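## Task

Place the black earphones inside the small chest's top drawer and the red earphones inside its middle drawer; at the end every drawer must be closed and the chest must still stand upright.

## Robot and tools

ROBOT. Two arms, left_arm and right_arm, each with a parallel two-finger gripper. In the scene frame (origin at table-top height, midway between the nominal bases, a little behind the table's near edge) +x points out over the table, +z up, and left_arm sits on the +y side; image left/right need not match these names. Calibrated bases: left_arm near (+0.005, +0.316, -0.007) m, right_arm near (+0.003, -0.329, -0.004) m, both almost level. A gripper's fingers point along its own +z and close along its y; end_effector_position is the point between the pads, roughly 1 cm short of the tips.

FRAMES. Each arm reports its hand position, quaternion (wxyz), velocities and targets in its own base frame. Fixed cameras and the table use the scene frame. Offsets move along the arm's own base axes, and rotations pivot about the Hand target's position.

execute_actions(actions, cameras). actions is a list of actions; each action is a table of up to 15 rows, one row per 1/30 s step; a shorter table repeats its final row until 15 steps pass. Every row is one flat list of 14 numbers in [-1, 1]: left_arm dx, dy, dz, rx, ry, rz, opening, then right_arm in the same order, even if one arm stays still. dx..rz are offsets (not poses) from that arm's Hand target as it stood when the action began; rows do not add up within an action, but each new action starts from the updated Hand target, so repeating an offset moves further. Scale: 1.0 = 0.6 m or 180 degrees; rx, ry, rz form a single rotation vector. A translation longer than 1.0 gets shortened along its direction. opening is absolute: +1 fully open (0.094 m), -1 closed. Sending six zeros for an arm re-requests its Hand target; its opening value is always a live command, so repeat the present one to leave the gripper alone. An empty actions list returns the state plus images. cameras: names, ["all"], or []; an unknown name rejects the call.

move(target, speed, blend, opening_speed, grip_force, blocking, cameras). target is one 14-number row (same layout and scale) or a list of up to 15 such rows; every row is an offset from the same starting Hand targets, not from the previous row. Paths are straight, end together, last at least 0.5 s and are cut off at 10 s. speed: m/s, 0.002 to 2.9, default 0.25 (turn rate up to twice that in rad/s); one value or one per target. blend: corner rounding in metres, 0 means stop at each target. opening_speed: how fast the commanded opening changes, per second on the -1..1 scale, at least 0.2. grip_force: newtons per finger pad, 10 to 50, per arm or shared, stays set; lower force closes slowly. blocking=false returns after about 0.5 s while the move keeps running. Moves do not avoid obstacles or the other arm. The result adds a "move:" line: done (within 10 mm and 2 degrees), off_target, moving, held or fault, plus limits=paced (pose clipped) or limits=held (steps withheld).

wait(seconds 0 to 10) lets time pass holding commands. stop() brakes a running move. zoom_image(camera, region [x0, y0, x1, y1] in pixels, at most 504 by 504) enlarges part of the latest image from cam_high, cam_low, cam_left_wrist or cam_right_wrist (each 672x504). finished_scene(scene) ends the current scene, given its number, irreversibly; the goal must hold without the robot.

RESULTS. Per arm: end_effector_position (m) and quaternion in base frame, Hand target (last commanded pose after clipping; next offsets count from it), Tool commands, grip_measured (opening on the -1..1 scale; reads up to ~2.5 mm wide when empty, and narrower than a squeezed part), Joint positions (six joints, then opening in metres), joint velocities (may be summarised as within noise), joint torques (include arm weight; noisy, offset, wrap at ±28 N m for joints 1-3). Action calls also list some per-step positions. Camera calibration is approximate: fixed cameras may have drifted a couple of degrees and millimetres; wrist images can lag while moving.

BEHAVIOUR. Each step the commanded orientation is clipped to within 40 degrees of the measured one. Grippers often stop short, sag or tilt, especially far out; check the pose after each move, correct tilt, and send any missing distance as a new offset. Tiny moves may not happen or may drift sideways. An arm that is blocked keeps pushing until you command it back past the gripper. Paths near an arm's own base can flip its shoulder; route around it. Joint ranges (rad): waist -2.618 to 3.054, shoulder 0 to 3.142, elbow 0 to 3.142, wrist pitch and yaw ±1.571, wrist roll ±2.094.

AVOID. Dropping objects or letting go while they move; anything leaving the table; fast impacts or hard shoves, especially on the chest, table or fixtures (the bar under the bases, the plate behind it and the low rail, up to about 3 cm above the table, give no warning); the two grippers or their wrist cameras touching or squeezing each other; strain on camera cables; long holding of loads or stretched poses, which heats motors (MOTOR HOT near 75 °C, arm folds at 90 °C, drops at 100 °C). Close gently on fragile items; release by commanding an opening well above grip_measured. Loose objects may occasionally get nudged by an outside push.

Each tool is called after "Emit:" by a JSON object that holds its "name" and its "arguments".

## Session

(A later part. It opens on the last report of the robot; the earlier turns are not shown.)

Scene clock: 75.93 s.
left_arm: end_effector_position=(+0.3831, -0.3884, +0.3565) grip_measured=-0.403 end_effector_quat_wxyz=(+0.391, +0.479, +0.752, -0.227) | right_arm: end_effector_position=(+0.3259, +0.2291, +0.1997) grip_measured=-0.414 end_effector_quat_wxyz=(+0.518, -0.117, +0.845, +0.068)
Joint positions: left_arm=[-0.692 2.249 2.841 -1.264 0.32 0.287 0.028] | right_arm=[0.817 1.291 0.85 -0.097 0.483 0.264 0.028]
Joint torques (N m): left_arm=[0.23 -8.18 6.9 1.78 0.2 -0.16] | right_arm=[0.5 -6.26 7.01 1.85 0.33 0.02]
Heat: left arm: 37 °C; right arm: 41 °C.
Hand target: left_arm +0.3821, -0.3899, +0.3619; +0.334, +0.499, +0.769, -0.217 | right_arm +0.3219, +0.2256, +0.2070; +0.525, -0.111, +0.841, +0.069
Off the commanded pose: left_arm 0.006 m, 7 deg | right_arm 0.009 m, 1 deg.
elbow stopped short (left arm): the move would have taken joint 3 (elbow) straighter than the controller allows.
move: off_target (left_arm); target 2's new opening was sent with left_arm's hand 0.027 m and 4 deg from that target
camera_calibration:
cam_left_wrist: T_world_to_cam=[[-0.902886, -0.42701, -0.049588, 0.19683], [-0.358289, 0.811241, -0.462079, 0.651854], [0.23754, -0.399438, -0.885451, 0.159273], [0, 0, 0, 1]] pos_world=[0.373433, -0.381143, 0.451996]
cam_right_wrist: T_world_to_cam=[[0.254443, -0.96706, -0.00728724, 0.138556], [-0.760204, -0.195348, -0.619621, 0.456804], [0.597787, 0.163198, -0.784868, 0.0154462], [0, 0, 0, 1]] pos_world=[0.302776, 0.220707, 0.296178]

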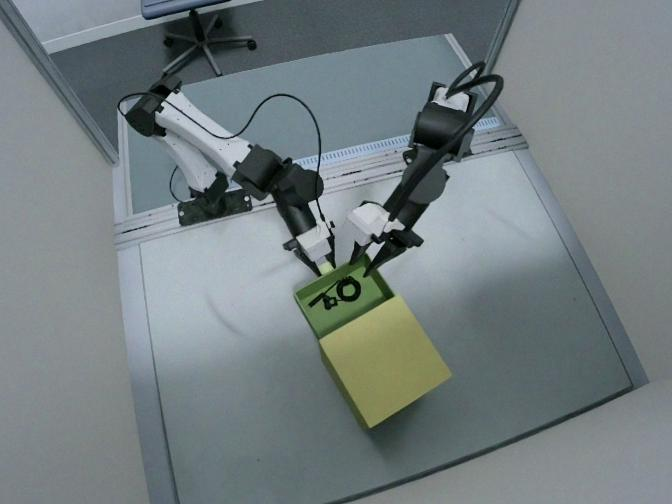

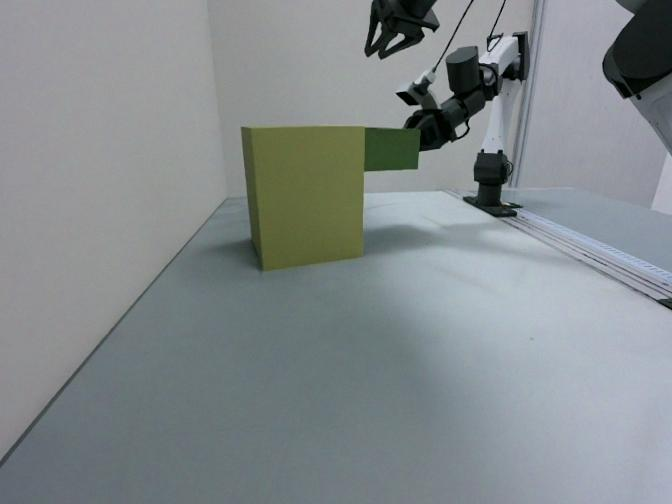

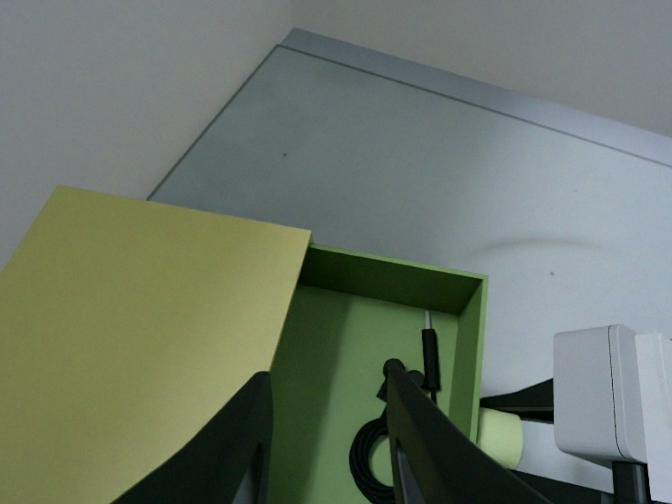

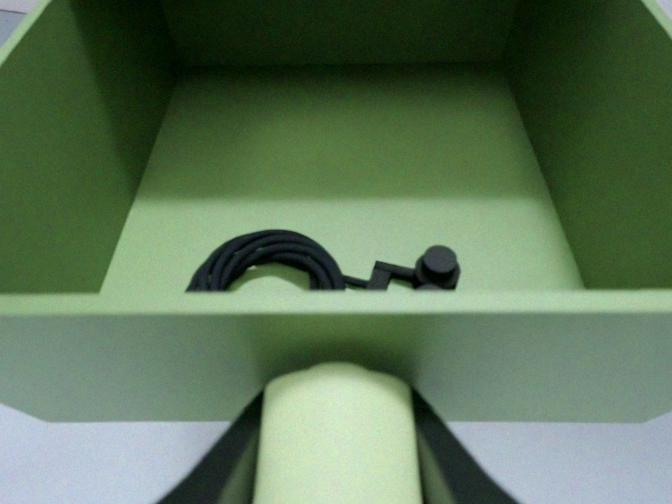

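Emit:
{"name": "move", "arguments": {"target": [[-0.1,0.2,0,0,0,0,-0.4,0,0,0,0,0,0,-0.42],[-0.1,0.2,0,0,0,0,-0.4,0.2005,0.0543,0,0,0,0,-0.42],[-0.1,0.2,0,0,0,0,-0.4,0.2005,0.0543,0,0,0,0,1],[-0.1,0.2,0,0,0,0,-0.4,0.09,0.024,0,0,0,0,1]], "speed": [0.25,0.11,0.12,0.15], "blend": [0.01,0,0,0], "cameras": ["all"]}}

Scene clock: 80.00 s.
left_arm: end_effector_position=(+0.3232, -0.2711, +0.3514) grip_measured=-0.403 end_effector_quat_wxyz=(+0.315, +0.496, +0.780, -0.215) | right_arm: end_effector_position=(+0.3803, +0.2443, +0.2022) grip_measured=+0.998 end_effector_quat_wxyz=(+0.522, -0.119, +0.842, +0.070)
Joint positions: left_arm=[-0.523 1.79 2.245 -1.354 0.436 0.455 0.028] | right_arm=[0.721 1.484 0.999 -0.02 0.399 0.204 0.094]
Joint torques (N m): left_arm=[0.76 -7.84 4.27 1.77 0.34 0.07] | right_arm=[0.16 -7.54 6.69 1.87 0.26 0.07]
Heat: left arm: 38 °C; right arm: 42 °C.
Hand target: left_arm +0.3221, -0.2700, +0.3618; +0.334, +0.500, +0.769, -0.217 | right_arm +0.3759, +0.2399, +0.2070; +0.525, -0.111, +0.841, +0.069
Off the commanded pose: left_arm 0.011 m, 3 deg | right_arm 0.008 m, 1 deg.
move: off_target (left_arm); target 3's new opening was sent with right_arm's hand 0.011 m and 1 deg from that target
camera_calibration:
cam_left_wrist: T_world_to_cam=[[-0.914992, -0.403366, 0.00923546, 0.182224], [-0.384915, 0.865821, -0.319679, 0.506238], [0.120951, -0.296059, -0.947481, 0.303305], [0, 0, 0, 1]] pos_world=[0.324908, -0.275012, 0.447527]
cam_right_wrist: T_world_to_cam=[[0.258534, -0.965977, -0.00693261, 0.137572], [-0.753, -0.197027, -0.627831, 0.501932], [0.605105, 0.167536, -0.778319, -0.0227607], [0, 0, 0, 1]] pos_world=[0.356161, 0.235599, 0.298367]

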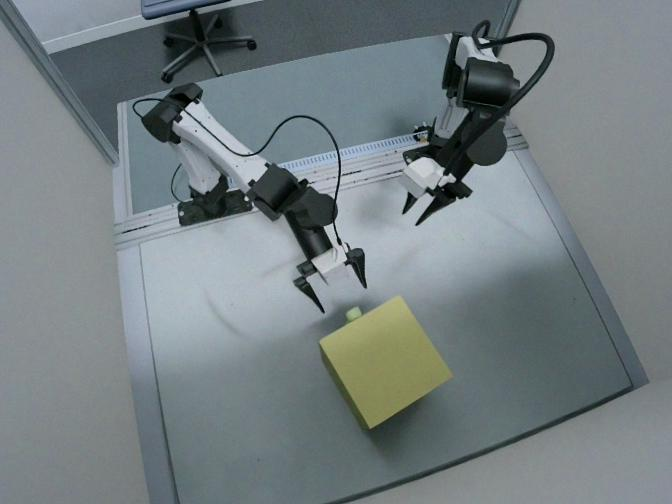

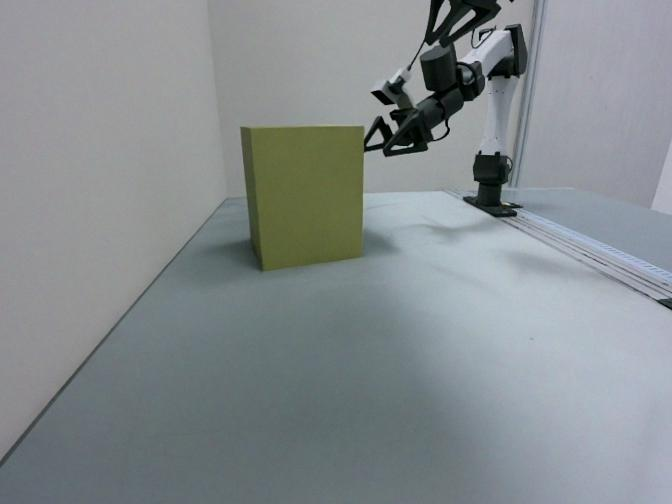

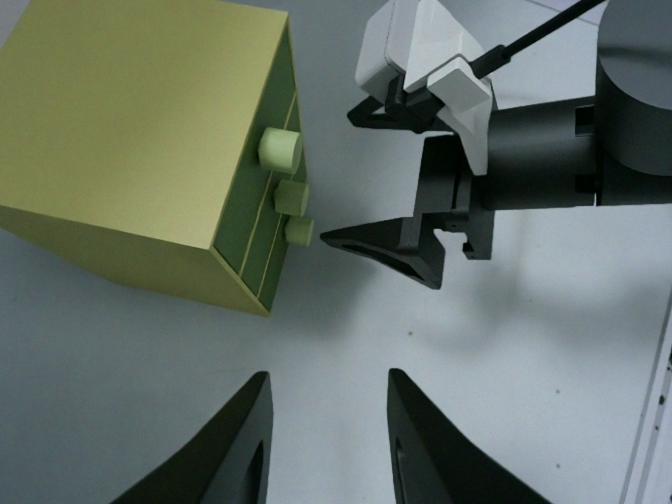

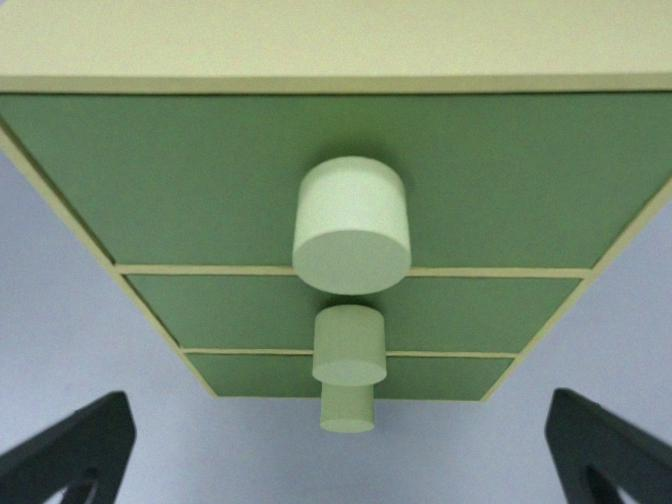

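All drawers are flush.

Emit:
{"name": "finished_scene", "arguments": {"scene": 2}}

The scene is finished: the task was done.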